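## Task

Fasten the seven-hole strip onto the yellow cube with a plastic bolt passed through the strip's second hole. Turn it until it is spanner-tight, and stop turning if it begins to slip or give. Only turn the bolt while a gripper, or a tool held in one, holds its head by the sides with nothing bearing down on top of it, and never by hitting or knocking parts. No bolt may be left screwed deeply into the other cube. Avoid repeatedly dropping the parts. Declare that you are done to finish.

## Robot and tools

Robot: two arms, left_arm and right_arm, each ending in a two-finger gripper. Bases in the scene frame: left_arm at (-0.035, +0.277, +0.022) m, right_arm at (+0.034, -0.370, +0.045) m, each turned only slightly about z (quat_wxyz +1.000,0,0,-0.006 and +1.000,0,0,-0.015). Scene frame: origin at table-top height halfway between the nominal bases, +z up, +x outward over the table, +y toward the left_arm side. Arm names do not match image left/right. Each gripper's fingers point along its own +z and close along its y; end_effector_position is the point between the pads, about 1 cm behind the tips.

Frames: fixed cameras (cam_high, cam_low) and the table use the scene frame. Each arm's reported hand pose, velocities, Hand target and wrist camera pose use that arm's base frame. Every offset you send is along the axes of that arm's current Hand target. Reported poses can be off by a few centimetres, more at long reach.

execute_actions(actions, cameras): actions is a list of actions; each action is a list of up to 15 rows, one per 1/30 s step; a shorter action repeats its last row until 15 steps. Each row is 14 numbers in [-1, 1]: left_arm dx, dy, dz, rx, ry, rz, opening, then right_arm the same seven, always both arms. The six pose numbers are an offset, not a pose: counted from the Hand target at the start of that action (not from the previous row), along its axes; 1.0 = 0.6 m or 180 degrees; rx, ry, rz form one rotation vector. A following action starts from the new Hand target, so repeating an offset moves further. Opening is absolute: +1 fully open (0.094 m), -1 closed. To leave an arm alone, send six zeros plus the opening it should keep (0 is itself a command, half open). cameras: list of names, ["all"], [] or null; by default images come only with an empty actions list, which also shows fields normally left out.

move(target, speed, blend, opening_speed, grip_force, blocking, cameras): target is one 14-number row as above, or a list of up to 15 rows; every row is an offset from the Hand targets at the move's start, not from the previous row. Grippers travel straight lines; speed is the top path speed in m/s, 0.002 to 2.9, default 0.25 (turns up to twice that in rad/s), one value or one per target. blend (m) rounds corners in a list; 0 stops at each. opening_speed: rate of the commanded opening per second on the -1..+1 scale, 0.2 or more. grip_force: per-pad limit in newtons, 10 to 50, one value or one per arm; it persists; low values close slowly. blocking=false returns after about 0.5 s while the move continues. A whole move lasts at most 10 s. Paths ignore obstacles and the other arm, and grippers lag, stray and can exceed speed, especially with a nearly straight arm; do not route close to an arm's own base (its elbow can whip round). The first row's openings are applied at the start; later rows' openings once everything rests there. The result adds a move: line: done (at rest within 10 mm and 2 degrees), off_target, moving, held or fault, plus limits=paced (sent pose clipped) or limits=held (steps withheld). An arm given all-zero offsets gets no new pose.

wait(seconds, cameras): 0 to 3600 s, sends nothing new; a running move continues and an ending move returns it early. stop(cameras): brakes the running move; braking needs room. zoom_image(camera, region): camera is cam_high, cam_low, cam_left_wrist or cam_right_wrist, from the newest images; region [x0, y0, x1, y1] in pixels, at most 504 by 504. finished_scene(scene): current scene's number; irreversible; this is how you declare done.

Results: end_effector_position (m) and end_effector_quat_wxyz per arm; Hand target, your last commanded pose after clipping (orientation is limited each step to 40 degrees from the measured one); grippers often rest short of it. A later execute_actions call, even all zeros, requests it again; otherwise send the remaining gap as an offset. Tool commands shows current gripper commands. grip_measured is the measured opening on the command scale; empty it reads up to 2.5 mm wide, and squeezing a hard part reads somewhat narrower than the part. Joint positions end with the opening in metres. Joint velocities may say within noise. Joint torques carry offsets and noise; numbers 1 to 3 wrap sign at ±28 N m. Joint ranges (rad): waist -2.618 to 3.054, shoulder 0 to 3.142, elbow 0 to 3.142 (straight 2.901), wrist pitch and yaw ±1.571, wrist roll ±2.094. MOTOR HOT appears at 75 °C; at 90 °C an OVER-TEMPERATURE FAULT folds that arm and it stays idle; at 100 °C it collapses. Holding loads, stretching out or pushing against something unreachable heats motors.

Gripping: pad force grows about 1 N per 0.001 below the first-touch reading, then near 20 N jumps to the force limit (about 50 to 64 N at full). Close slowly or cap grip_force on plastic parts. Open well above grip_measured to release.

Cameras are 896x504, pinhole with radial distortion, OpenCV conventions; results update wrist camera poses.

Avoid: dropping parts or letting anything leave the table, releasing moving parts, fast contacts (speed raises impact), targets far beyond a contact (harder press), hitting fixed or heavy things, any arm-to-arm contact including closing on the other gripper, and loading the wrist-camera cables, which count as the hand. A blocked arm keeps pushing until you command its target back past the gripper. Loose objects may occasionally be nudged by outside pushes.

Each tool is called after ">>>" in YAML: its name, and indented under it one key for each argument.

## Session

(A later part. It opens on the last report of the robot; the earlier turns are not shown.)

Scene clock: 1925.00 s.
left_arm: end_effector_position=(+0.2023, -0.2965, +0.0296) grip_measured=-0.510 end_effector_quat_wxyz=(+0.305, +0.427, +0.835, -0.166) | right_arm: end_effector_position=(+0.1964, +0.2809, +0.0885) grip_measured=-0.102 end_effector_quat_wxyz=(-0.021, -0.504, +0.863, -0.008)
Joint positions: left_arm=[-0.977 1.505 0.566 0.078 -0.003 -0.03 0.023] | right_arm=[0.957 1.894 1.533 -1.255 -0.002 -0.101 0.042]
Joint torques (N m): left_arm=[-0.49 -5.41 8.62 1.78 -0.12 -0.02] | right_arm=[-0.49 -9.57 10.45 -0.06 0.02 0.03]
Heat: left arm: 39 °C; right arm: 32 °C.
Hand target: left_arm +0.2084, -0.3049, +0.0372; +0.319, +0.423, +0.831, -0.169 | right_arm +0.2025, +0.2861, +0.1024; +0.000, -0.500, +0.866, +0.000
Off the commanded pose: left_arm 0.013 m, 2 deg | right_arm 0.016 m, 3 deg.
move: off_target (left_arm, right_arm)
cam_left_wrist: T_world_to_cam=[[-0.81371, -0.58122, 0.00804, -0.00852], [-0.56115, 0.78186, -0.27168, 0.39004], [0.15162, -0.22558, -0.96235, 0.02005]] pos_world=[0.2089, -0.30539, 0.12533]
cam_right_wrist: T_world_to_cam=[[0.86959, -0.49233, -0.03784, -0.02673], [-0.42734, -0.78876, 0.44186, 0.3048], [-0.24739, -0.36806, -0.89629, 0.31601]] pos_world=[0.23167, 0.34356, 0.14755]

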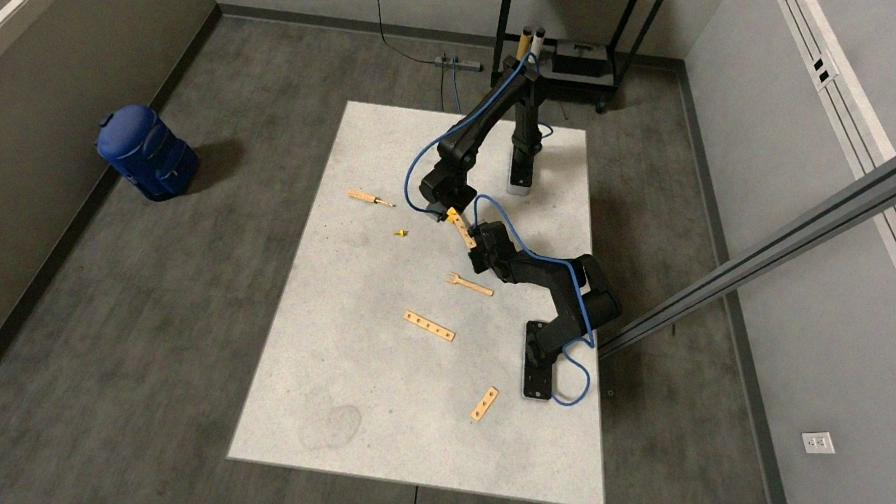

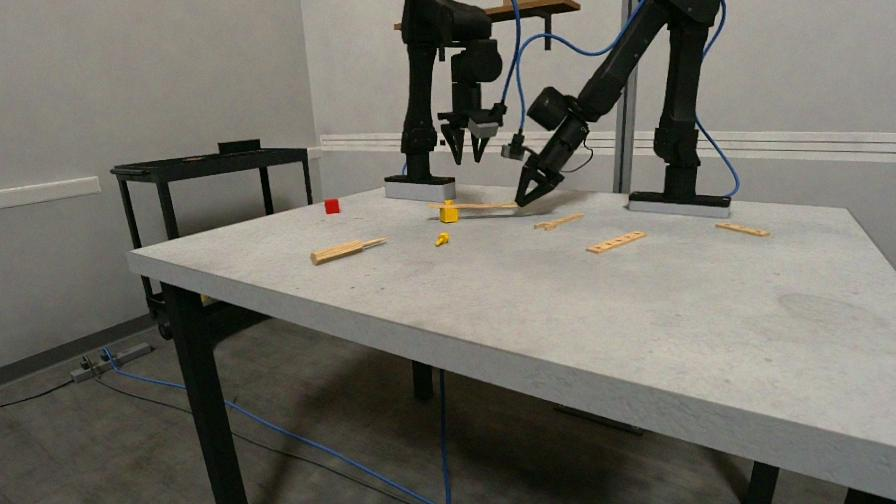

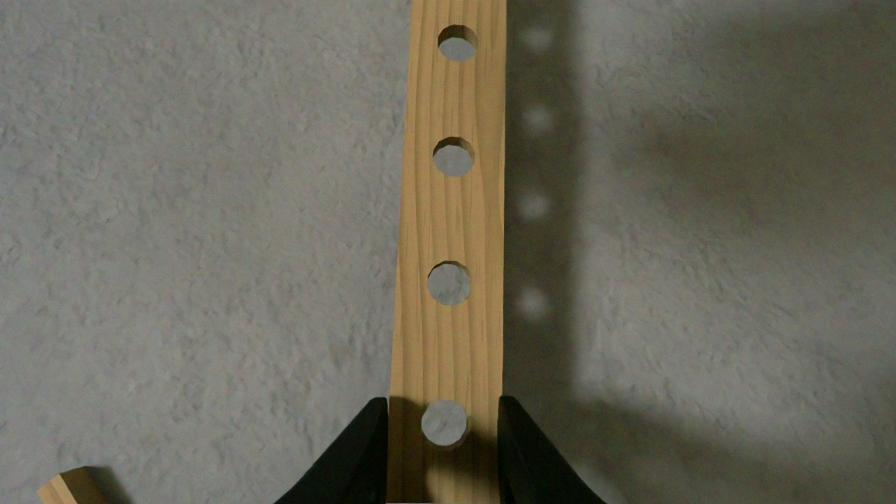

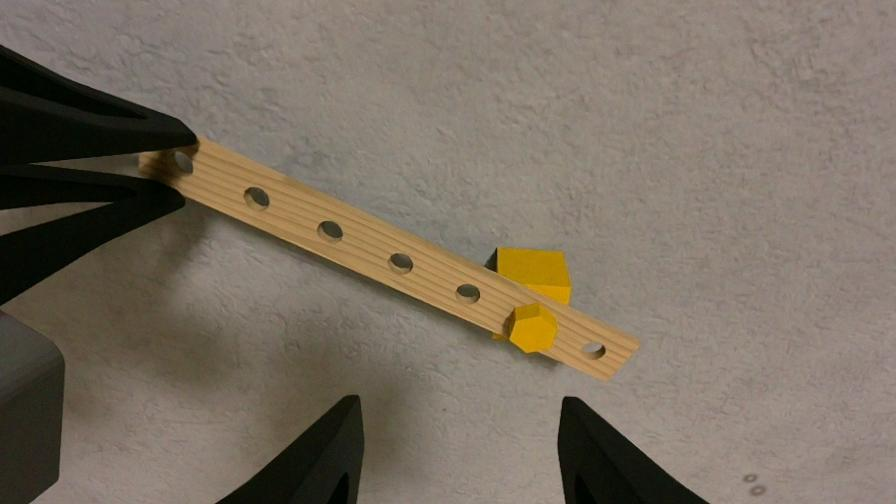

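>>> move:
  target:
    - [-0.0056,0,-0.0062,0,0,0,-0.65,-0.1963,-0.0935,-0.0627,0,0,0.2,-0.1]
    - [-0.0056,0,-0.0062,0,0,0,-0.65,-0.2345,0.1402,0.004,0,0,0.45,0.2]
  speed: 0.25
  blend: [0.04,0]
  cameras: ["cam_right_wrist","cam_low","cam_high"]

Scene clock: 1943.63 s.
left_arm: end_effector_position=(+0.2039, -0.2982, +0.0320) grip_measured=-0.510 end_effector_quat_wxyz=(+0.307, +0.426, +0.835, -0.166) | right_arm: end_effector_position=(+0.1967, +0.4476, +0.1023) grip_measured=+0.198 end_effector_quat_wxyz=(+0.007, +0.178, +0.983, +0.035)
Joint positions: left_arm=[-0.977 1.505 0.575 0.072 -0.005 -0.031 0.023] | right_arm=[1.154 2.491 2.547 -1.556 -0.002 1.511 0.056]
Joint torques (N m): left_arm=[-0.43 -6.78 8.81 1.58 -0.08 -0.04] | right_arm=[-0.36 -10.28 10.25 0.1 0.01 0.03]
Heat: left arm: 39 °C; right arm: 32 °C.
Hand target: left_arm +0.2085, -0.3049, +0.0422; +0.319, +0.423, +0.831, -0.169 | right_arm +0.1999, +0.4500, +0.1001; +0.000, +0.182, +0.983, +0.000
Off the commanded pose: left_arm 0.013 m, 1 deg | right_arm 0.005 m, 4 deg.
joint sent to its limit (right arm) — joint 4 (wrist pitch), lower limit. The joint targets are off in orientation, not in position.
move: off_target (left_arm, right_arm); target 2's new opening was sent with right_arm's hand 0.005 m and 4 deg from that target
cam_right_wrist: T_world_to_cam=[[-0.34772, -0.93205, -0.10187, 0.49837], [-0.87286, 0.28212, 0.39815, 0.04311], [-0.34235, 0.22737, -0.91165, 0.1436]] pos_world=[0.26008, 0.4197, 0.16451]
Images, in order (width x height): cam_high 896x504, cam_low 896x504, cam_right_wrist 896x504.

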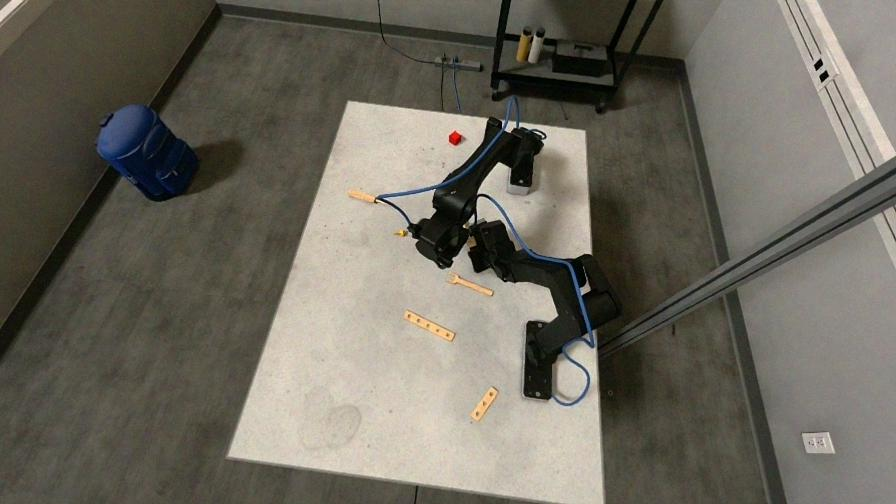

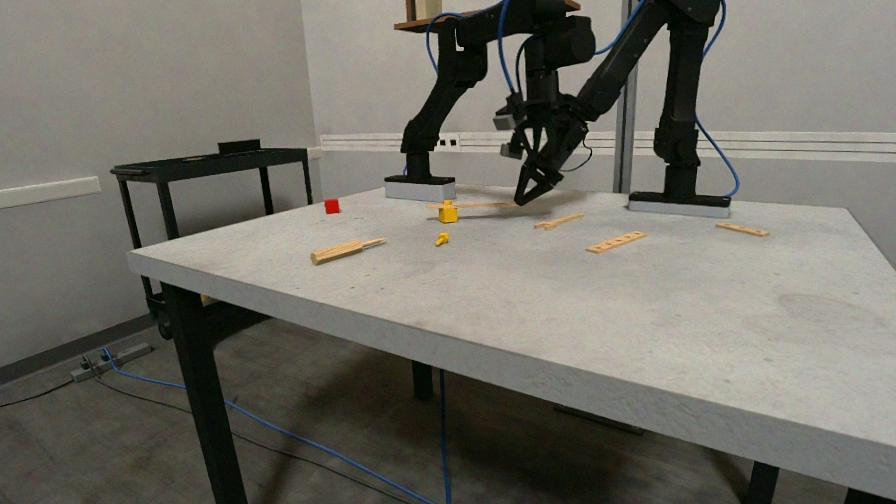

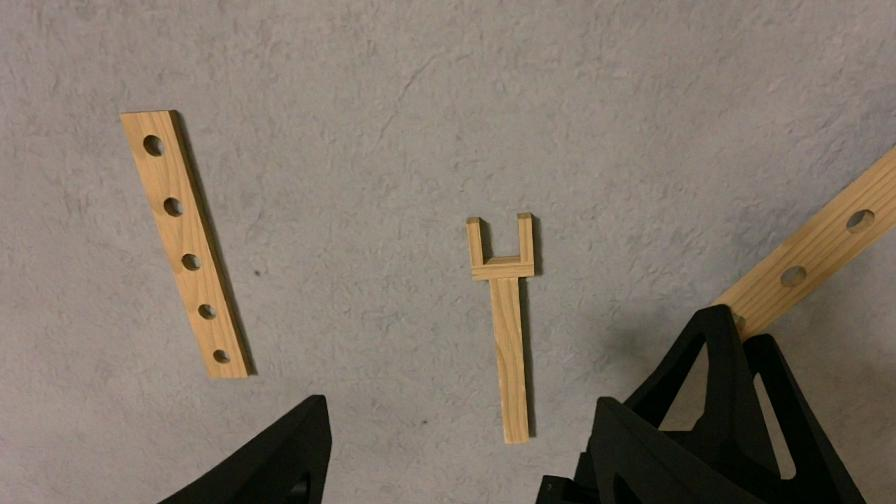

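>>> move:
  target: [-0.0497,-0.0488,0.0457,0,0,0,-0.65,0,0,0,0,0,0,0.0]
  speed: 0.06

>>> move:
  target: [0,0,0,0,0,0,-0.65,0.1223,-0.0335,0.0835,0,0,-0.039,-0.2]
  speed: 0.15
  cameras: ["all"]

Scene clock: 1958.10 s.
left_arm: end_effector_position=(+0.2041, -0.3476, +0.0361) grip_measured=-0.510 end_effector_quat_wxyz=(+0.310, +0.427, +0.833, -0.168) | right_arm: end_effector_position=(+0.1967, +0.4476, +0.1023) grip_measured=+0.002 end_effector_quat_wxyz=(+0.007, +0.178, +0.983, +0.035)
Joint positions: left_arm=[-1.073 1.651 0.739 0.059 -0.068 -0.1 0.023] | right_arm=[1.154 2.491 2.547 -1.556 -0.002 1.511 0.047]
Joint torques (N m): left_arm=[-0.4 -7.06 9.05 1.65 -0.11 -0.04] | right_arm=[-0.35 -10.3 10.22 0.09 0.01 0.03]
Heat: left arm: 39 °C; right arm: 32 °C.
Hand target: left_arm +0.2084, -0.3548, +0.0423; +0.319, +0.423, +0.831, -0.169 | right_arm +0.1999, +0.4500, +0.1001; +0.000, +0.182, +0.983, +0.000
Off the commanded pose: left_arm 0.010 m, 1 deg | right_arm 0.005 m, 4 deg.
joint sent to its limit (right arm) — joint 4 (wrist pitch), lower limit. The joint targets are off in orientation, not in position.
move: done

Scene clock: 1959.27 s.
left_arm: end_effector_position=(+0.2036, -0.3459, +0.0346) grip_measured=-0.510 end_effector_quat_wxyz=(+0.306, +0.425, +0.836, -0.165) | right_arm: end_effector_position=(+0.1339, +0.4492, +0.0400) grip_measured=-0.198 end_effector_quat_wxyz=(-0.007, +0.127, +0.992, -0.026)
Joint positions: left_arm=[-1.073 1.651 0.739 0.05 -0.07 -0.105 0.023] | right_arm=[1.277 2.492 2.299 -1.431 -0.006 1.531 0.038]
Joint torques (N m): left_arm=[-0.42 -7.08 9.05 1.73 -0.14 -0.01] | right_arm=[-0.23 -12.22 7.84 -0.06 0.03 -0.03]
Heat: left arm: 39 °C; right arm: 32 °C.
Hand target: left_arm +0.2084, -0.3549, +0.0423; +0.318, +0.423, +0.831, -0.169 | right_arm +0.1353, +0.4494, +0.0415; -0.005, +0.127, +0.992, -0.024 (not the last commanded pose)
Off the commanded pose: left_arm 0.013 m, 2 deg | right_arm 0.016 m, 3 deg.
move: held (right_arm; a check stopped the path); limits=held
pose unreachable (right arm): on one or more control steps of this call, first in action 0 (counted from 0), this arm could not follow its commanded pose, so it was not sent that pose on those steps. It may still have moved: this result reports where it is.
cause: moving toward the commanded pose would bring a part of the arm too close to another arm (this arm's gripper housing and the left arm's wrist (the part past joint 5), 16 mm apart when this arm was first held).
cam_left_wrist: T_world_to_cam=[[-0.81099, -0.58502, 0.00666, -0.03792], [-0.56427, 0.77912, -0.27306, 0.43041], [0.15456, -0.22521, -0.96197, 0.01305]] pos_world=[0.2101, -0.35459, 0.13033]
cam_right_wrist: T_world_to_cam=[[-0.2517, -0.96756, 0.02166, 0.46992], [-0.8807, 0.23827, 0.40939, 0.03291], [-0.40127, 0.08397, -0.9121, 0.13734]] pos_world=[0.20237, 0.4353, 0.10162]

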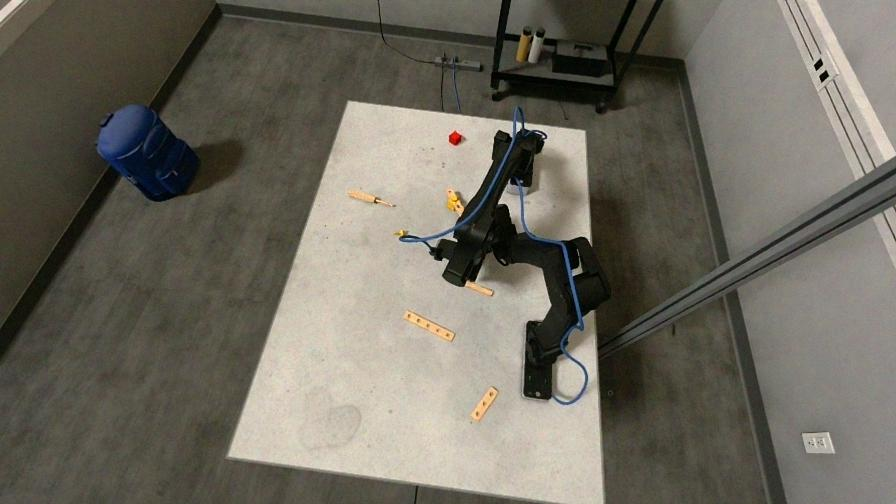

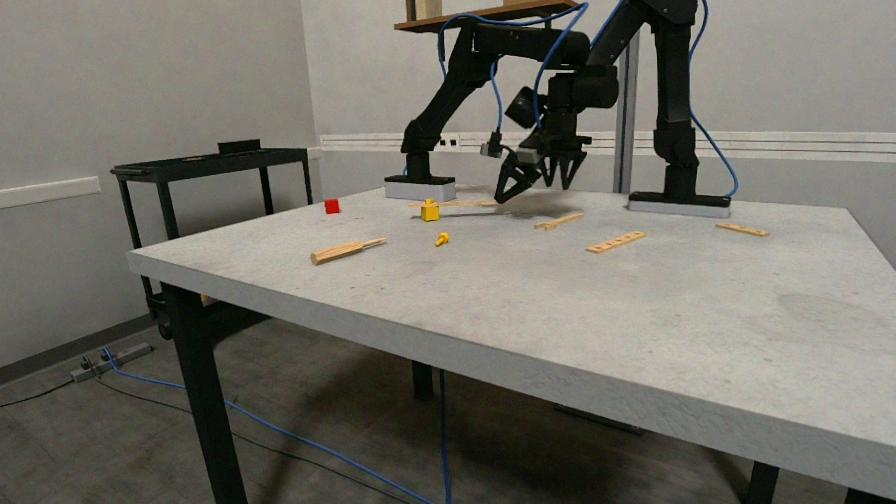

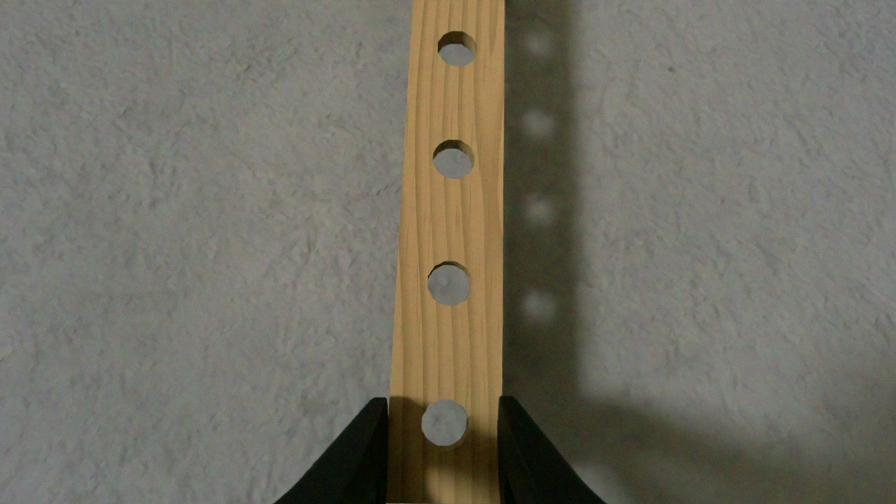

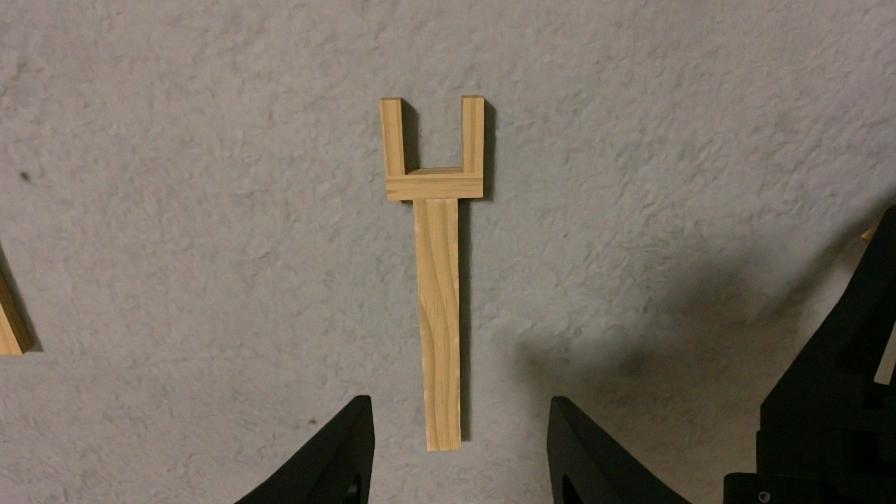

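>>> move:
  target:
    - [0,0,0,0,0,0,-0.65,-0.049,0.012,0.0685,-0.0155,-0.0014,-0.0078,-0.2]
    - [0,0,0,0,0,0,-0.65,0.0092,0.0113,0.1,-0.0155,-0.0014,-0.0078,-0.2]
  speed: 0.12
  cameras: ["cam_low","cam_right_wrist"]

>>> zoom_image:
  camera: "cam_low"
  region: [400, 130, 660, 260]

Scene clock: 1970.13 s.
left_arm: end_effector_position=(+0.2041, -0.3456, +0.0346) grip_measured=-0.510 end_effector_quat_wxyz=(+0.307, +0.425, +0.836, -0.164) | right_arm: end_effector_position=(+0.1347, +0.4487, -0.0239) grip_measured=-0.198 end_effector_quat_wxyz=(-0.008, +0.109, +0.994, -0.016)
Joint positions: left_arm=[-1.073 1.651 0.739 0.05 -0.073 -0.105 0.023] | right_arm=[1.273 2.492 2.045 -1.158 -0.01 1.492 0.038]
Joint torques (N m): left_arm=[-0.46 -7.04 8.92 1.73 -0.09 -0.02] | right_arm=[-0.25 -12.05 7.53 -0.04 0.03 -0.03]
Heat: left arm: 40 °C; right arm: 33 °C.
Hand target: left_arm +0.2084, -0.3549, +0.0423; +0.318, +0.423, +0.831, -0.169 | right_arm +0.1361, +0.4482, -0.0235; -0.006, +0.109, +0.994, -0.016 (not the last commanded pose)
Off the commanded pose: left_arm 0.013 m, 2 deg | right_arm 0.009 m, 2 deg.
move: held (right_arm; a check stopped the path); limits=held
pose unreachable (left arm): on one or more control steps of this call, first in action 0 (counted from 0), this arm could not follow its commanded pose, so it was not sent that pose on those steps. It may still have moved: this result reports where it is.
cause: moving toward the commanded pose would bring a part of the arm too close to another arm (this arm's wrist (the part past joint 4) and the right arm's wrist (the part past joint 4), at the place that arm was heading or pushing toward when its own hold began).
pose unreachable (right arm): on one or more control steps of this call, first in action 0 (counted from 0), this arm could not follow its commanded pose, so it was not sent that pose on those steps. It may still have moved: this result reports where it is.
cause: moving toward the commanded pose would bring a part of the arm too close to another arm (this arm's wrist (the part past joint 4) and the left arm's wrist (the part past joint 4), where that arm would come to rest).
cam_right_wrist: T_world_to_cam=[[-0.21708, -0.97615, 0.00191, 0.4697], [-0.88863, 0.19843, 0.41348, 0.07893], [-0.404, 0.08806, -0.91051, 0.07792]] pos_world=[0.20358, 0.43598, 0.03741]

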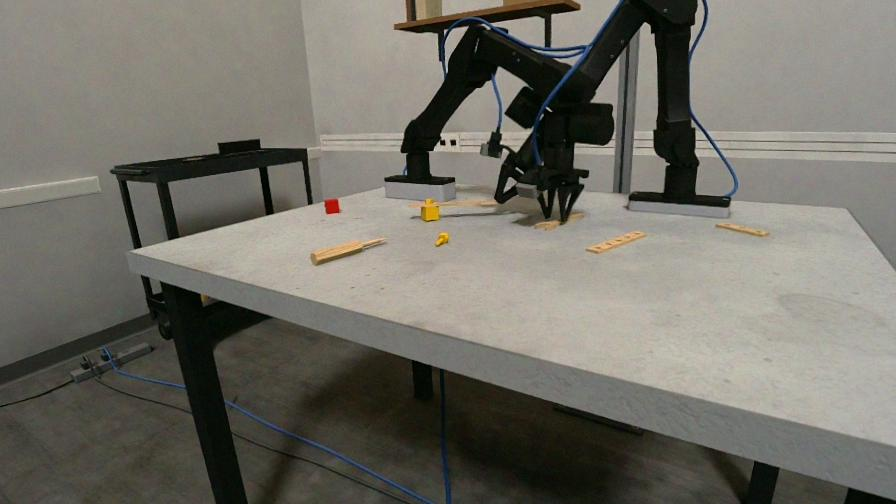

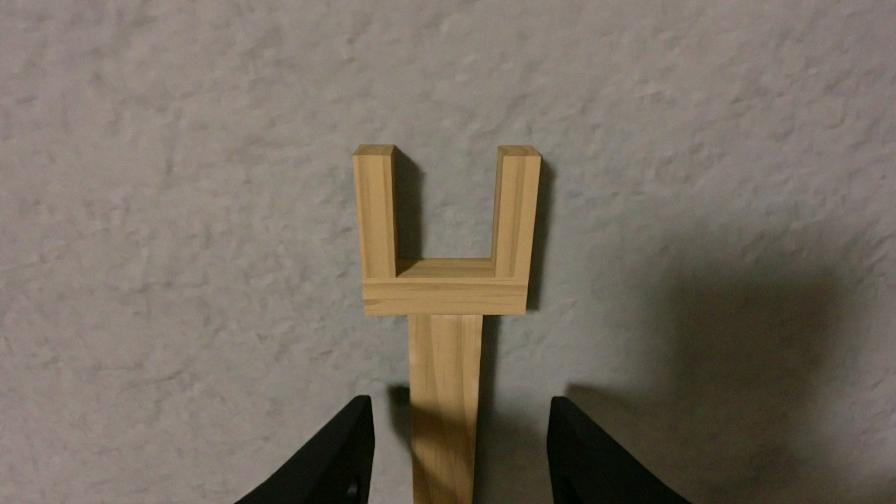

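Scaled by 1.938.

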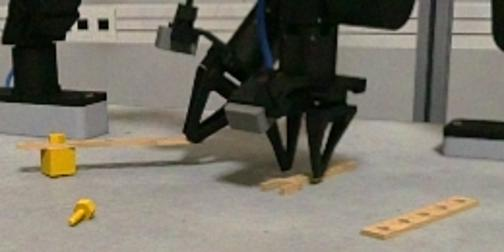

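>>> move:
  target:
    - [0,0,0,0,0,0,-0.65,-0.015,0.003,0.022,-0.01,0,0,-0.2]
    - [0,0,0,0,0,0,-0.65,-0.015,0.003,0.022,-0.01,0,0,-0.9]
  speed: 0.08
  opening_speed: 0.8
  cameras: ["cam_low","cam_right_wrist"]

>>> zoom_image:
  camera: "cam_low"
  region: [400, 130, 660, 260]

Scene clock: 1975.47 s.
left_arm: end_effector_position=(+0.2034, -0.3460, +0.0336) grip_measured=-0.510 end_effector_quat_wxyz=(+0.305, +0.425, +0.836, -0.164) | right_arm: end_effector_position=(+0.1436, +0.4550, -0.0331) grip_measured=-0.713 end_effector_quat_wxyz=(-0.007, +0.109, +0.994, +0.008)
Joint positions: left_arm=[-1.074 1.655 0.739 0.05 -0.071 -0.106 0.023] | right_arm=[1.256 2.488 2 -1.07 -0.018 1.475 0.013]
Joint torques (N m): left_arm=[-0.28 -7.43 8.83 1.71 -0.12 -0.02] | right_arm=[-0.49 -12.6 4.98 0.11 0.08 -0.05]
Heat: left arm: 40 °C; right arm: 33 °C.
Hand target: left_arm +0.2084, -0.3548, +0.0422; +0.318, +0.423, +0.831, -0.169 | right_arm +0.1452, +0.4476, -0.0368; -0.005, +0.110, +0.994, +0.000
Off the commanded pose: left_arm 0.013 m, 2 deg | right_arm 0.008 m, 1 deg.
move: done
cam_right_wrist: T_world_to_cam=[[-0.21696, -0.97513, -0.04537, 0.47575], [-0.89138, 0.17895, 0.41643, 0.09878], [-0.39795, 0.13079, -0.90804, 0.05235]] pos_world=[0.2121, 0.43939, 0.02798]

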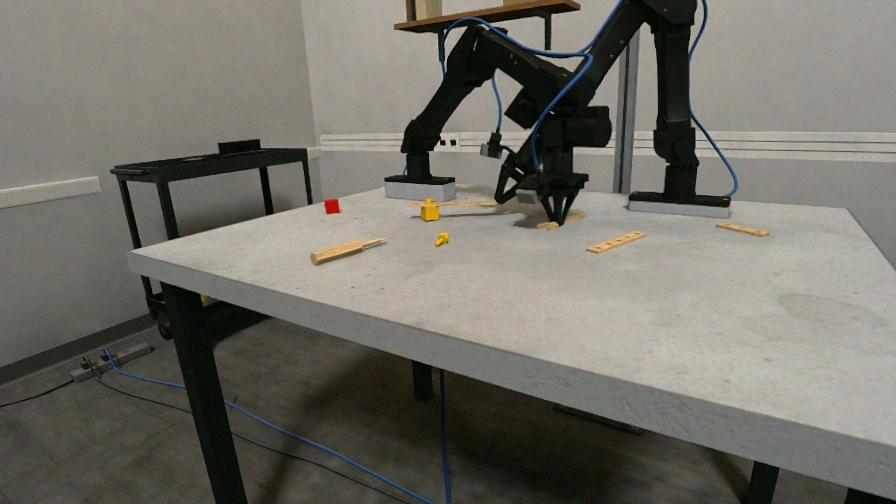

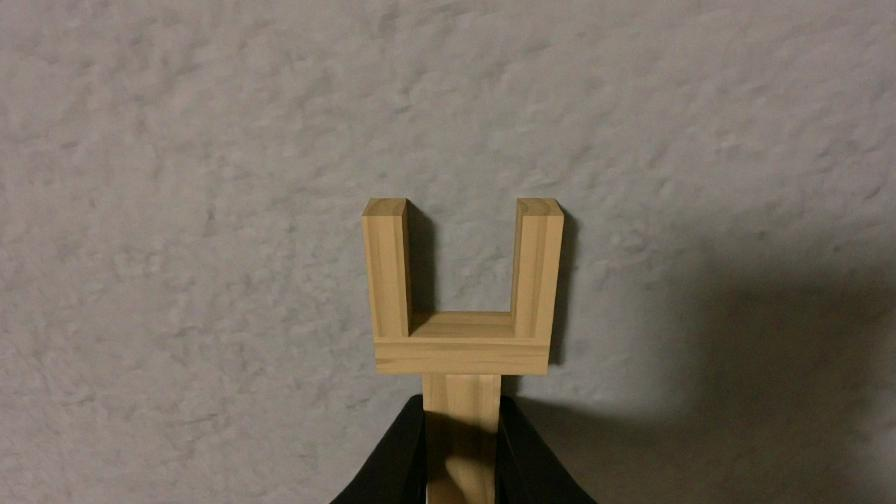

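Scaled by 1.938.

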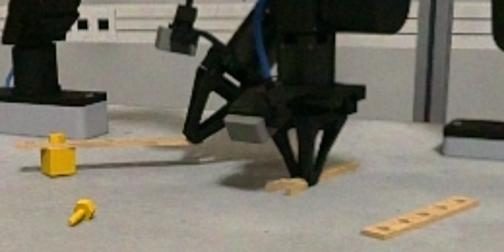

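>>> move:
  target:
    - [0,0,0,0,0,0,-0.65,-0.0923,0.007,-0.0617,0,0,0,-0.9]
    - [0,0,0,0,0,0,-0.65,-0.2697,-0.0217,-0.0617,0,0,0,-0.9]
    - [0,0,0,0,0,0,-0.65,-0.2697,-0.0217,-0.002,0,0,0,-0.9]
  speed: [0.15,0.2,0.06]
  blend: [0.02,0,0]
  cameras: ["cam_low","cam_right_wrist"]

>>> zoom_image:
  camera: "cam_low"
  region: [400, 150, 560, 250]

Scene clock: 1984.70 s.
left_arm: end_effector_position=(+0.2034, -0.3460, +0.0336) grip_measured=-0.510 end_effector_quat_wxyz=(+0.305, +0.425, +0.836, -0.164) | right_arm: end_effector_position=(+0.3016, +0.4033, -0.0249) grip_measured=-0.713 end_effector_quat_wxyz=(-0.004, +0.113, +0.994, +0.012)
Joint positions: left_arm=[-1.074 1.655 0.739 0.05 -0.071 -0.106 0.023] | right_arm=[0.92 2.618 2.279 -1.215 -0.019 1.146 0.013]
Joint torques (N m): left_arm=[-0.29 -7.39 8.87 1.71 -0.11 -0.01] | right_arm=[0.06 -11.23 6.71 0.14 0.1 -0.06]
Heat: left arm: 40 °C; right arm: 34 °C.
Hand target: left_arm +0.2084, -0.3548, +0.0422; +0.318, +0.423, +0.831, -0.169 | right_arm +0.3002, +0.3997, -0.0371; -0.005, +0.110, +0.994, +0.000
Off the commanded pose: left_arm 0.013 m, 2 deg | right_arm 0.013 m, 1 deg.
move: off_target (right_arm)
cam_right_wrist: T_world_to_cam=[[-0.22413, -0.97309, -0.05346, 0.46109], [-0.89309, 0.18313, 0.41091, 0.24417], [-0.39006, 0.13984, -0.91011, 0.12334]] pos_world=[0.36952, 0.38672, 0.03657]

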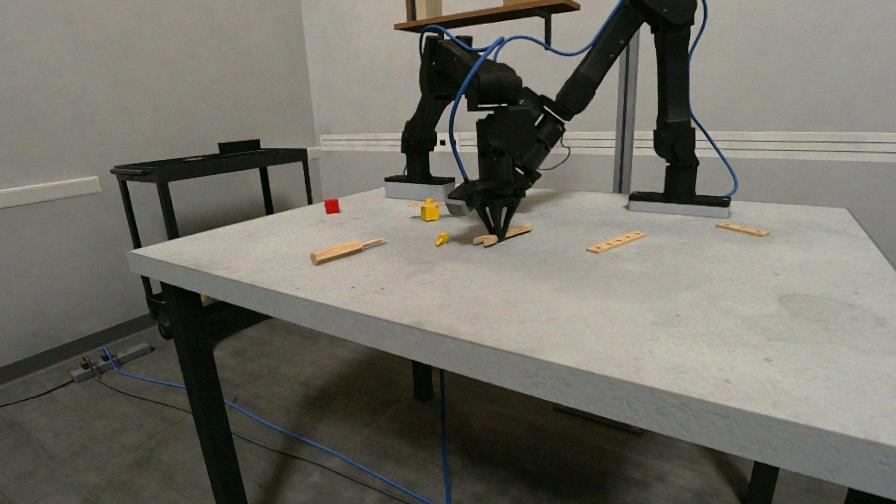

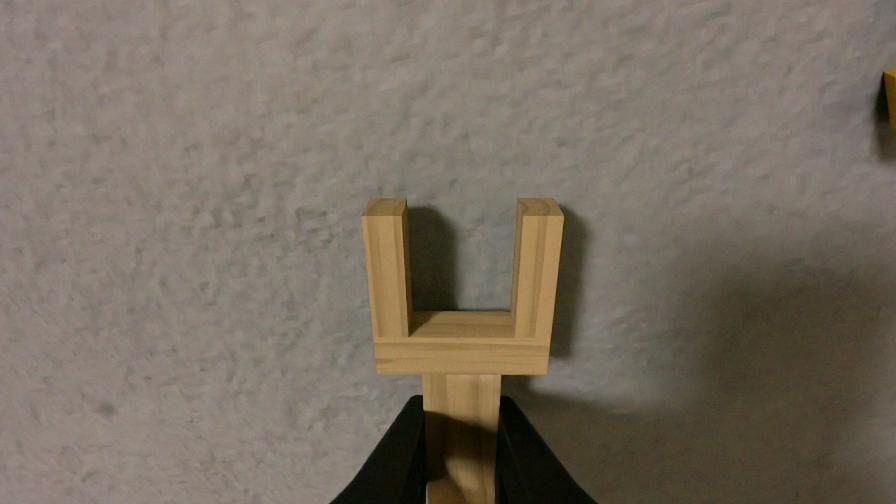

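Scaled by 3.150.

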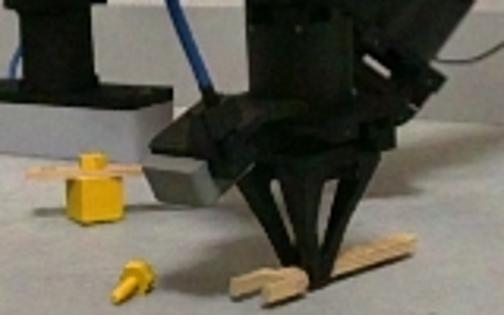

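>>> move:
  target:
    - [0,0,0,0,0,0,-0.65,0,0,0.0135,0,0,0,-0.9]
    - [0,0,0,0,0,0,-0.65,0,0,0.010,0,0,0,-0.35]
    - [0,0,0,0,0,0,-0.65,0,0,-0.03,0,0,0,-0.35]
    - [0,0,0,0,0,0,-0.65,0.09,0,-0.03,0,0,0,-0.35]
  speed: [0.04,0.1,0.1,0.15]
  blend: [0,0,0.01,0]
  opening_speed: 0.8
  cameras: ["cam_low","cam_right_wrist"]

>>> zoom_image:
  camera: "cam_low"
  region: [400, 150, 560, 250]

Scene clock: 1991.60 s.
left_arm: end_effector_position=(+0.2034, -0.3460, +0.0336) grip_measured=-0.510 end_effector_quat_wxyz=(+0.305, +0.425, +0.836, -0.164) | right_arm: end_effector_position=(+0.2428, +0.4107, -0.0313) grip_measured=-0.352 end_effector_quat_wxyz=(-0.015, +0.104, +0.994, -0.013)
Joint positions: left_arm=[-1.074 1.655 0.739 0.05 -0.071 -0.106 0.023] | right_arm=[1.029 2.547 2.118 -1.178 -0.017 1.236 0.03]
Joint torques (N m): left_arm=[-0.27 -7.39 8.9 1.71 -0.12 -0.01] | right_arm=[-0.5 -15.46 5.98 0.09 0.07 0.03]
Heat: left arm: 40 °C; right arm: 34 °C.
Hand target: left_arm +0.2084, -0.3548, +0.0422; +0.318, +0.423, +0.831, -0.169 | right_arm +0.2477, +0.4115, -0.0185; -0.005, +0.109, +0.994, +0.000
Off the commanded pose: left_arm 0.013 m, 2 deg | right_arm 0.014 m, 2 deg.
move: off_target (right_arm); target 2's new opening was sent with right_arm's hand 0.013 m and 2 deg from that target
cam_right_wrist: T_world_to_cam=[[-0.20695, -0.97835, -0.00194, 0.45441], [-0.88487, 0.18633, 0.42695, 0.19005], [-0.41735, 0.09008, -0.90427, 0.12087]] pos_world=[0.31266, 0.39827, 0.02904]

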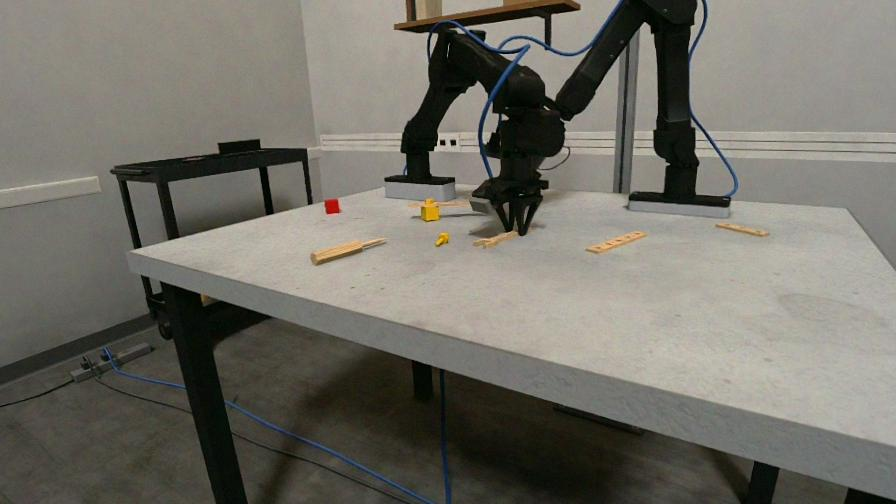

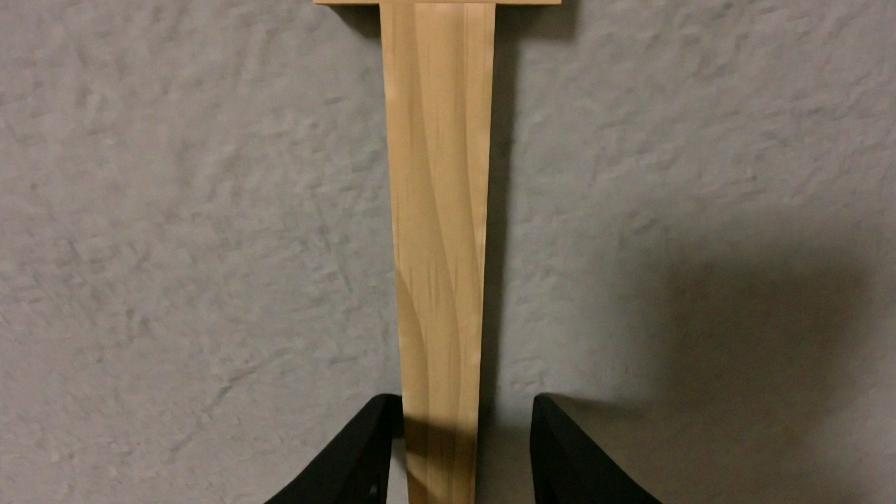

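Scaled by 3.150.

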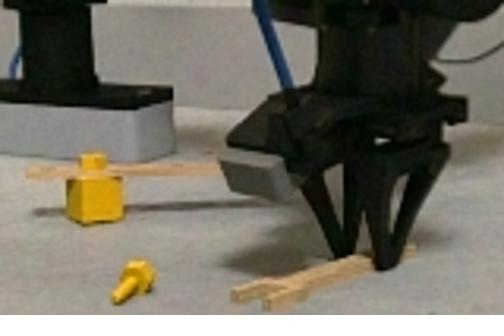

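>>> move:
  target:
    - [0,0,0,0,0,0,-0.65,0,0,0,0,0,0,-0.9]
    - [0,0,0,0,0,0,-0.65,0,0,-0.08,0.01,0.008,0,-0.9]
  speed: [0.08,0.12]
  opening_speed: 0.8
  cameras: ["cam_low","cam_right_wrist"]

>>> zoom_image:
  camera: "cam_low"
  region: [400, 130, 560, 250]

Scene clock: 1996.47 s.
left_arm: end_effector_position=(+0.2034, -0.3460, +0.0336) grip_measured=-0.510 end_effector_quat_wxyz=(+0.305, +0.425, +0.836, -0.164) | right_arm: end_effector_position=(+0.2448, +0.4089, +0.0239) grip_measured=-0.714 end_effector_quat_wxyz=(-0.020, +0.108, +0.994, -0.022)
Joint positions: left_arm=[-1.074 1.655 0.739 0.05 -0.071 -0.106 0.023] | right_arm=[1.023 2.547 2.337 -1.417 -0.018 1.238 0.013]
Joint torques (N m): left_arm=[-0.28 -7.39 8.83 1.72 -0.12 0] | right_arm=[-0.5 -12.04 10.36 -0.15 -0.07 -0.02]
Heat: left arm: 40 °C; right arm: 34 °C.
Hand target: left_arm +0.2084, -0.3548, +0.0422; +0.318, +0.423, +0.831, -0.169 | right_arm +0.2482, +0.4115, +0.0294; -0.019, +0.109, +0.994, -0.015
Off the commanded pose: left_arm 0.013 m, 2 deg | right_arm 0.007 m, 1 deg.
move: done
cam_right_wrist: T_world_to_cam=[[-0.21404, -0.97669, 0.01648, 0.45369], [-0.8786, 0.19986, 0.43372, 0.1614], [-0.4269, 0.07835, -0.9009, 0.17876]] pos_world=[0.31523, 0.39685, 0.08357]

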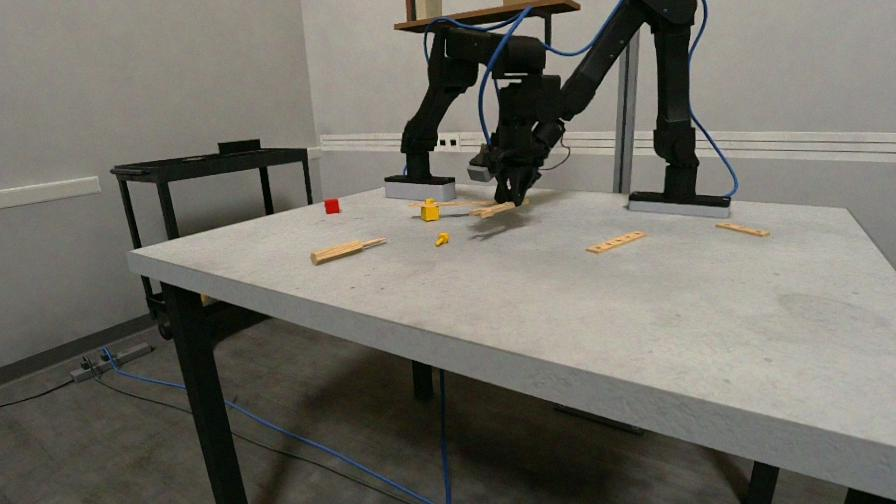

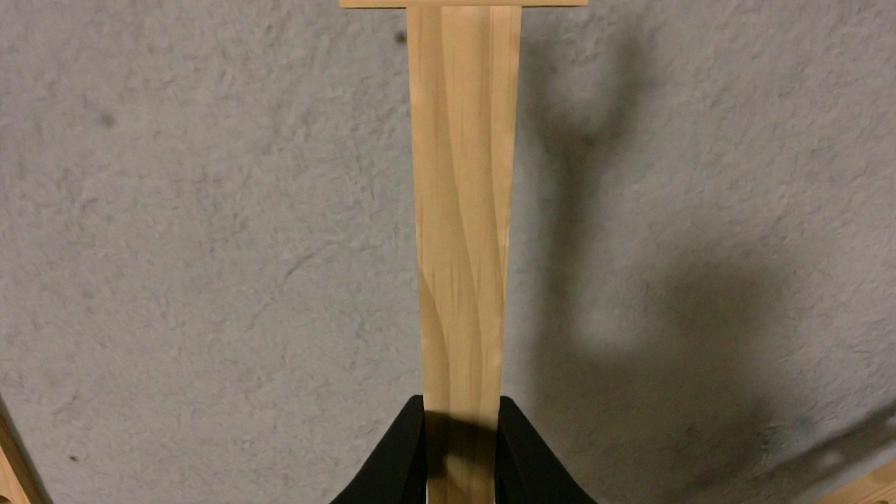

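Scaled by 3.150.

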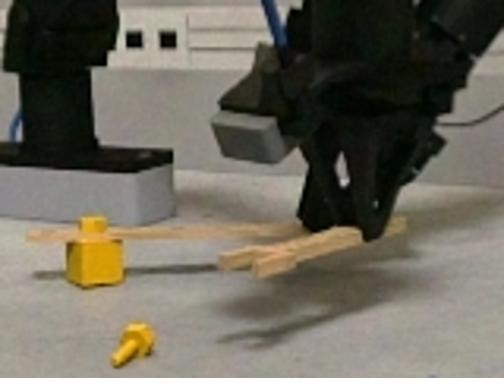

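>>> move:
  target:
    - [0,0,0,0,0,0,-0.65,0,0,0.111,-0.01,-0.008,0,-0.9]
    - [0,0,0,0,0,0,-0.65,0,0,0.111,-0.01,-0.008,0,-0.4]
    - [0,0,0,0,0,0,-0.65,0,0,0.075,-0.01,-0.008,0,-0.4]
    - [0,0,0,0,0,0,-0.65,-0.058,0,0.075,-0.01,-0.008,0,-0.4]
    - [0,0,0,0,0,0,-0.65,-0.058,0,0.113,-0.01,-0.008,0,-0.4]
  speed: [0.08,0.1,0.12,0.15,0.08]
  blend: [0,0,0.01,0.01,0]
  opening_speed: 1
  cameras: ["cam_right_wrist","cam_low"]

>>> zoom_image:
  camera: "cam_low"
  region: [400, 130, 560, 250]

Scene clock: 2005.27 s.
left_arm: end_effector_position=(+0.2034, -0.3460, +0.0336) grip_measured=-0.510 end_effector_quat_wxyz=(+0.305, +0.425, +0.836, -0.164) | right_arm: end_effector_position=(+0.2813, +0.4051, -0.0279) grip_measured=-0.402 end_effector_quat_wxyz=(-0.004, +0.114, +0.993, +0.011)
Joint positions: left_arm=[-1.074 1.655 0.739 0.05 -0.071 -0.106 0.023] | right_arm=[0.955 2.561 2.158 -1.153 -0.017 1.183 0.028]
Joint torques (N m): left_arm=[-0.38 -7.38 8.81 1.71 -0.11 0] | right_arm=[0.17 -10.99 6.74 0.14 0.08 -0.07]
Heat: left arm: 40 °C; right arm: 34 °C.
Hand target: left_arm +0.2084, -0.3548, +0.0422; +0.318, +0.423, +0.831, -0.169 | right_arm +0.2793, +0.4021, -0.0395; -0.005, +0.110, +0.994, -0.001
Off the commanded pose: left_arm 0.013 m, 2 deg | right_arm 0.012 m, 1 deg.
move: off_target (right_arm)
cam_right_wrist: T_world_to_cam=[[-0.2256, -0.97286, -0.05135, 0.45849], [-0.89268, 0.18532, 0.41082, 0.22591], [-0.39016, 0.13853, -0.91027, 0.11308]] pos_world=[0.34922, 0.38852, 0.03367]
Images, in order (width x height): cam_low 896x504, cam_right_wrist 896x504.

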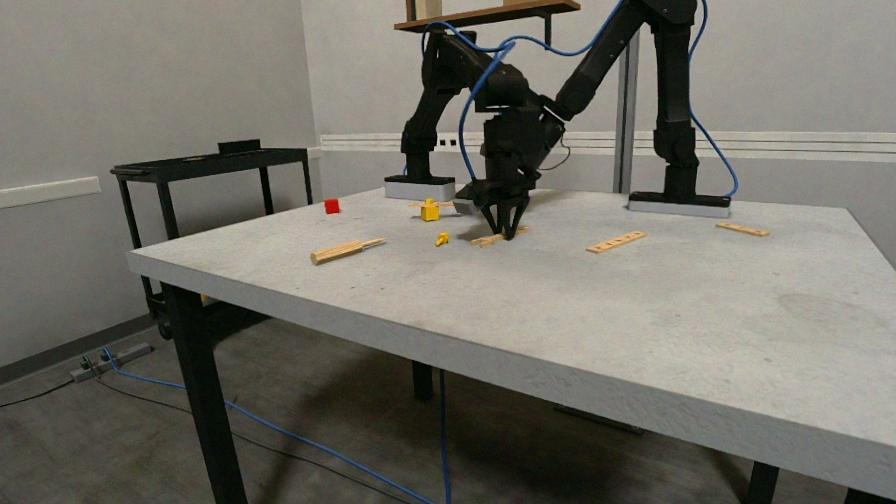

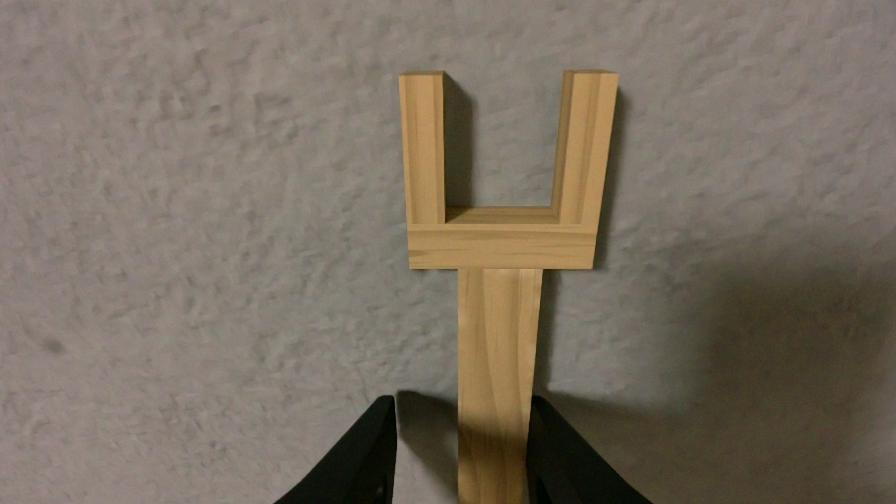

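Scaled by 3.150.

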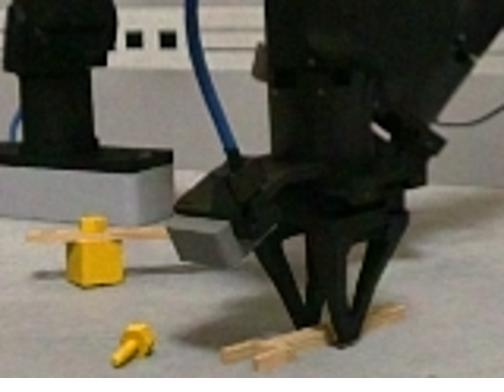

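>>> move:
  target:
    - [0,0,0,0,0,0,-0.65,0,-0.004,0.009,0,0,0,-0.4]
    - [0,0,0,0,0,0,-0.65,0,-0.004,0.009,0,0,0,-0.9]
    - [0,0,0,0,0,0,-0.65,0,-0.004,-0.16,0,0,0,-0.9]
  speed: [0.05,0.1,0.15]
  opening_speed: 0.8
  cameras: ["cam_right_wrist","cam_low"]

>>> zoom_image:
  camera: "cam_low"
  region: [400, 130, 560, 250]

Scene clock: 2011.57 s.
left_arm: end_effector_position=(+0.2034, -0.3460, +0.0336) grip_measured=-0.510 end_effector_quat_wxyz=(+0.305, +0.425, +0.836, -0.164) | right_arm: end_effector_position=(+0.2758, +0.3972, +0.0479) grip_measured=-0.713 end_effector_quat_wxyz=(-0.014, +0.112, +0.994, -0.008)
Joint positions: left_arm=[-1.074 1.655 0.739 0.05 -0.071 -0.106 0.023] | right_arm=[0.955 2.561 2.459 -1.496 -0.017 1.18 0.013]
Joint torques (N m): left_arm=[-0.24 -7.47 8.81 1.74 -0.11 0] | right_arm=[-0.1 -12.53 10.54 -0.09 0.08 -0.06]
Heat: left arm: 40 °C; right arm: 34 °C.
Hand target: left_arm +0.2084, -0.3548, +0.0422; +0.318, +0.423, +0.831, -0.169 | right_arm +0.2797, +0.3998, +0.0565; -0.005, +0.109, +0.994, +0.000
Off the commanded pose: left_arm 0.013 m, 2 deg | right_arm 0.010 m, 1 deg.
move: done; target 2's new opening was sent with right_arm's hand 0.014 m and 2 deg from that target
cam_right_wrist: T_world_to_cam=[[-0.22305, -0.97472, -0.01269, 0.45173], [-0.88324, 0.19657, 0.42574, 0.18353], [-0.41248, 0.10616, -0.90476, 0.19976]] pos_world=[0.34526, 0.38303, 0.10833]
Images, in order (width x height): cam_low 896x504, cam_right_wrist 896x504.

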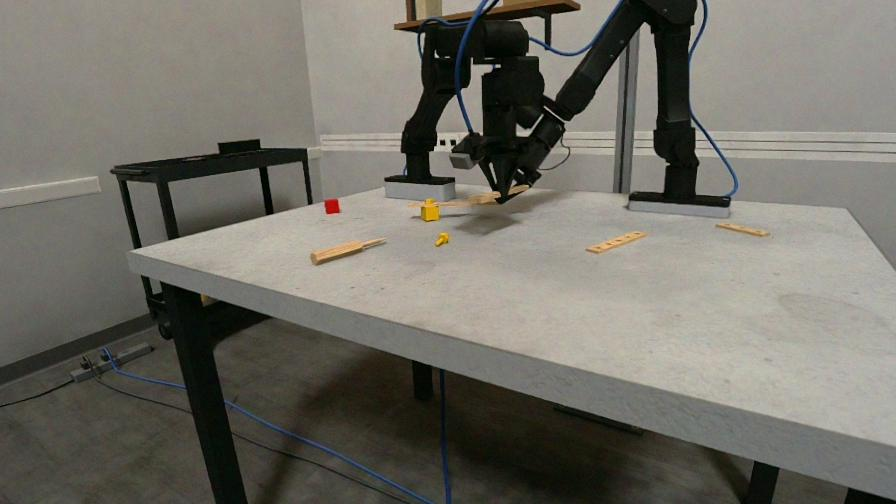

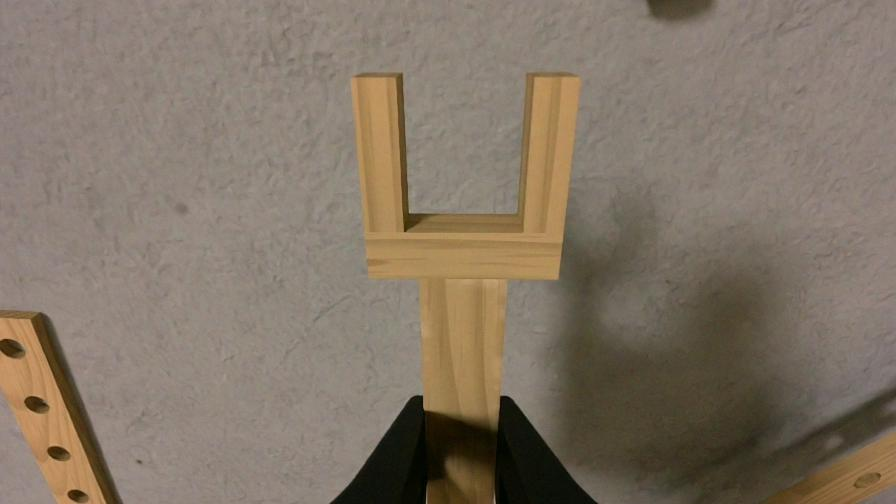

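Scaled by 3.150.

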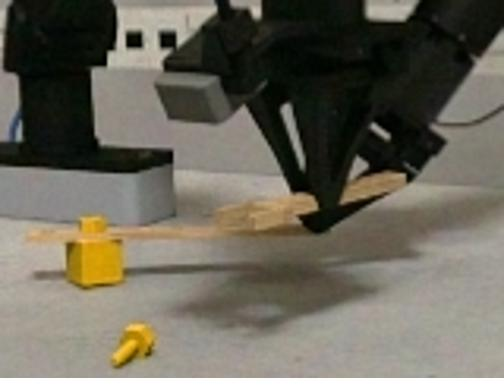

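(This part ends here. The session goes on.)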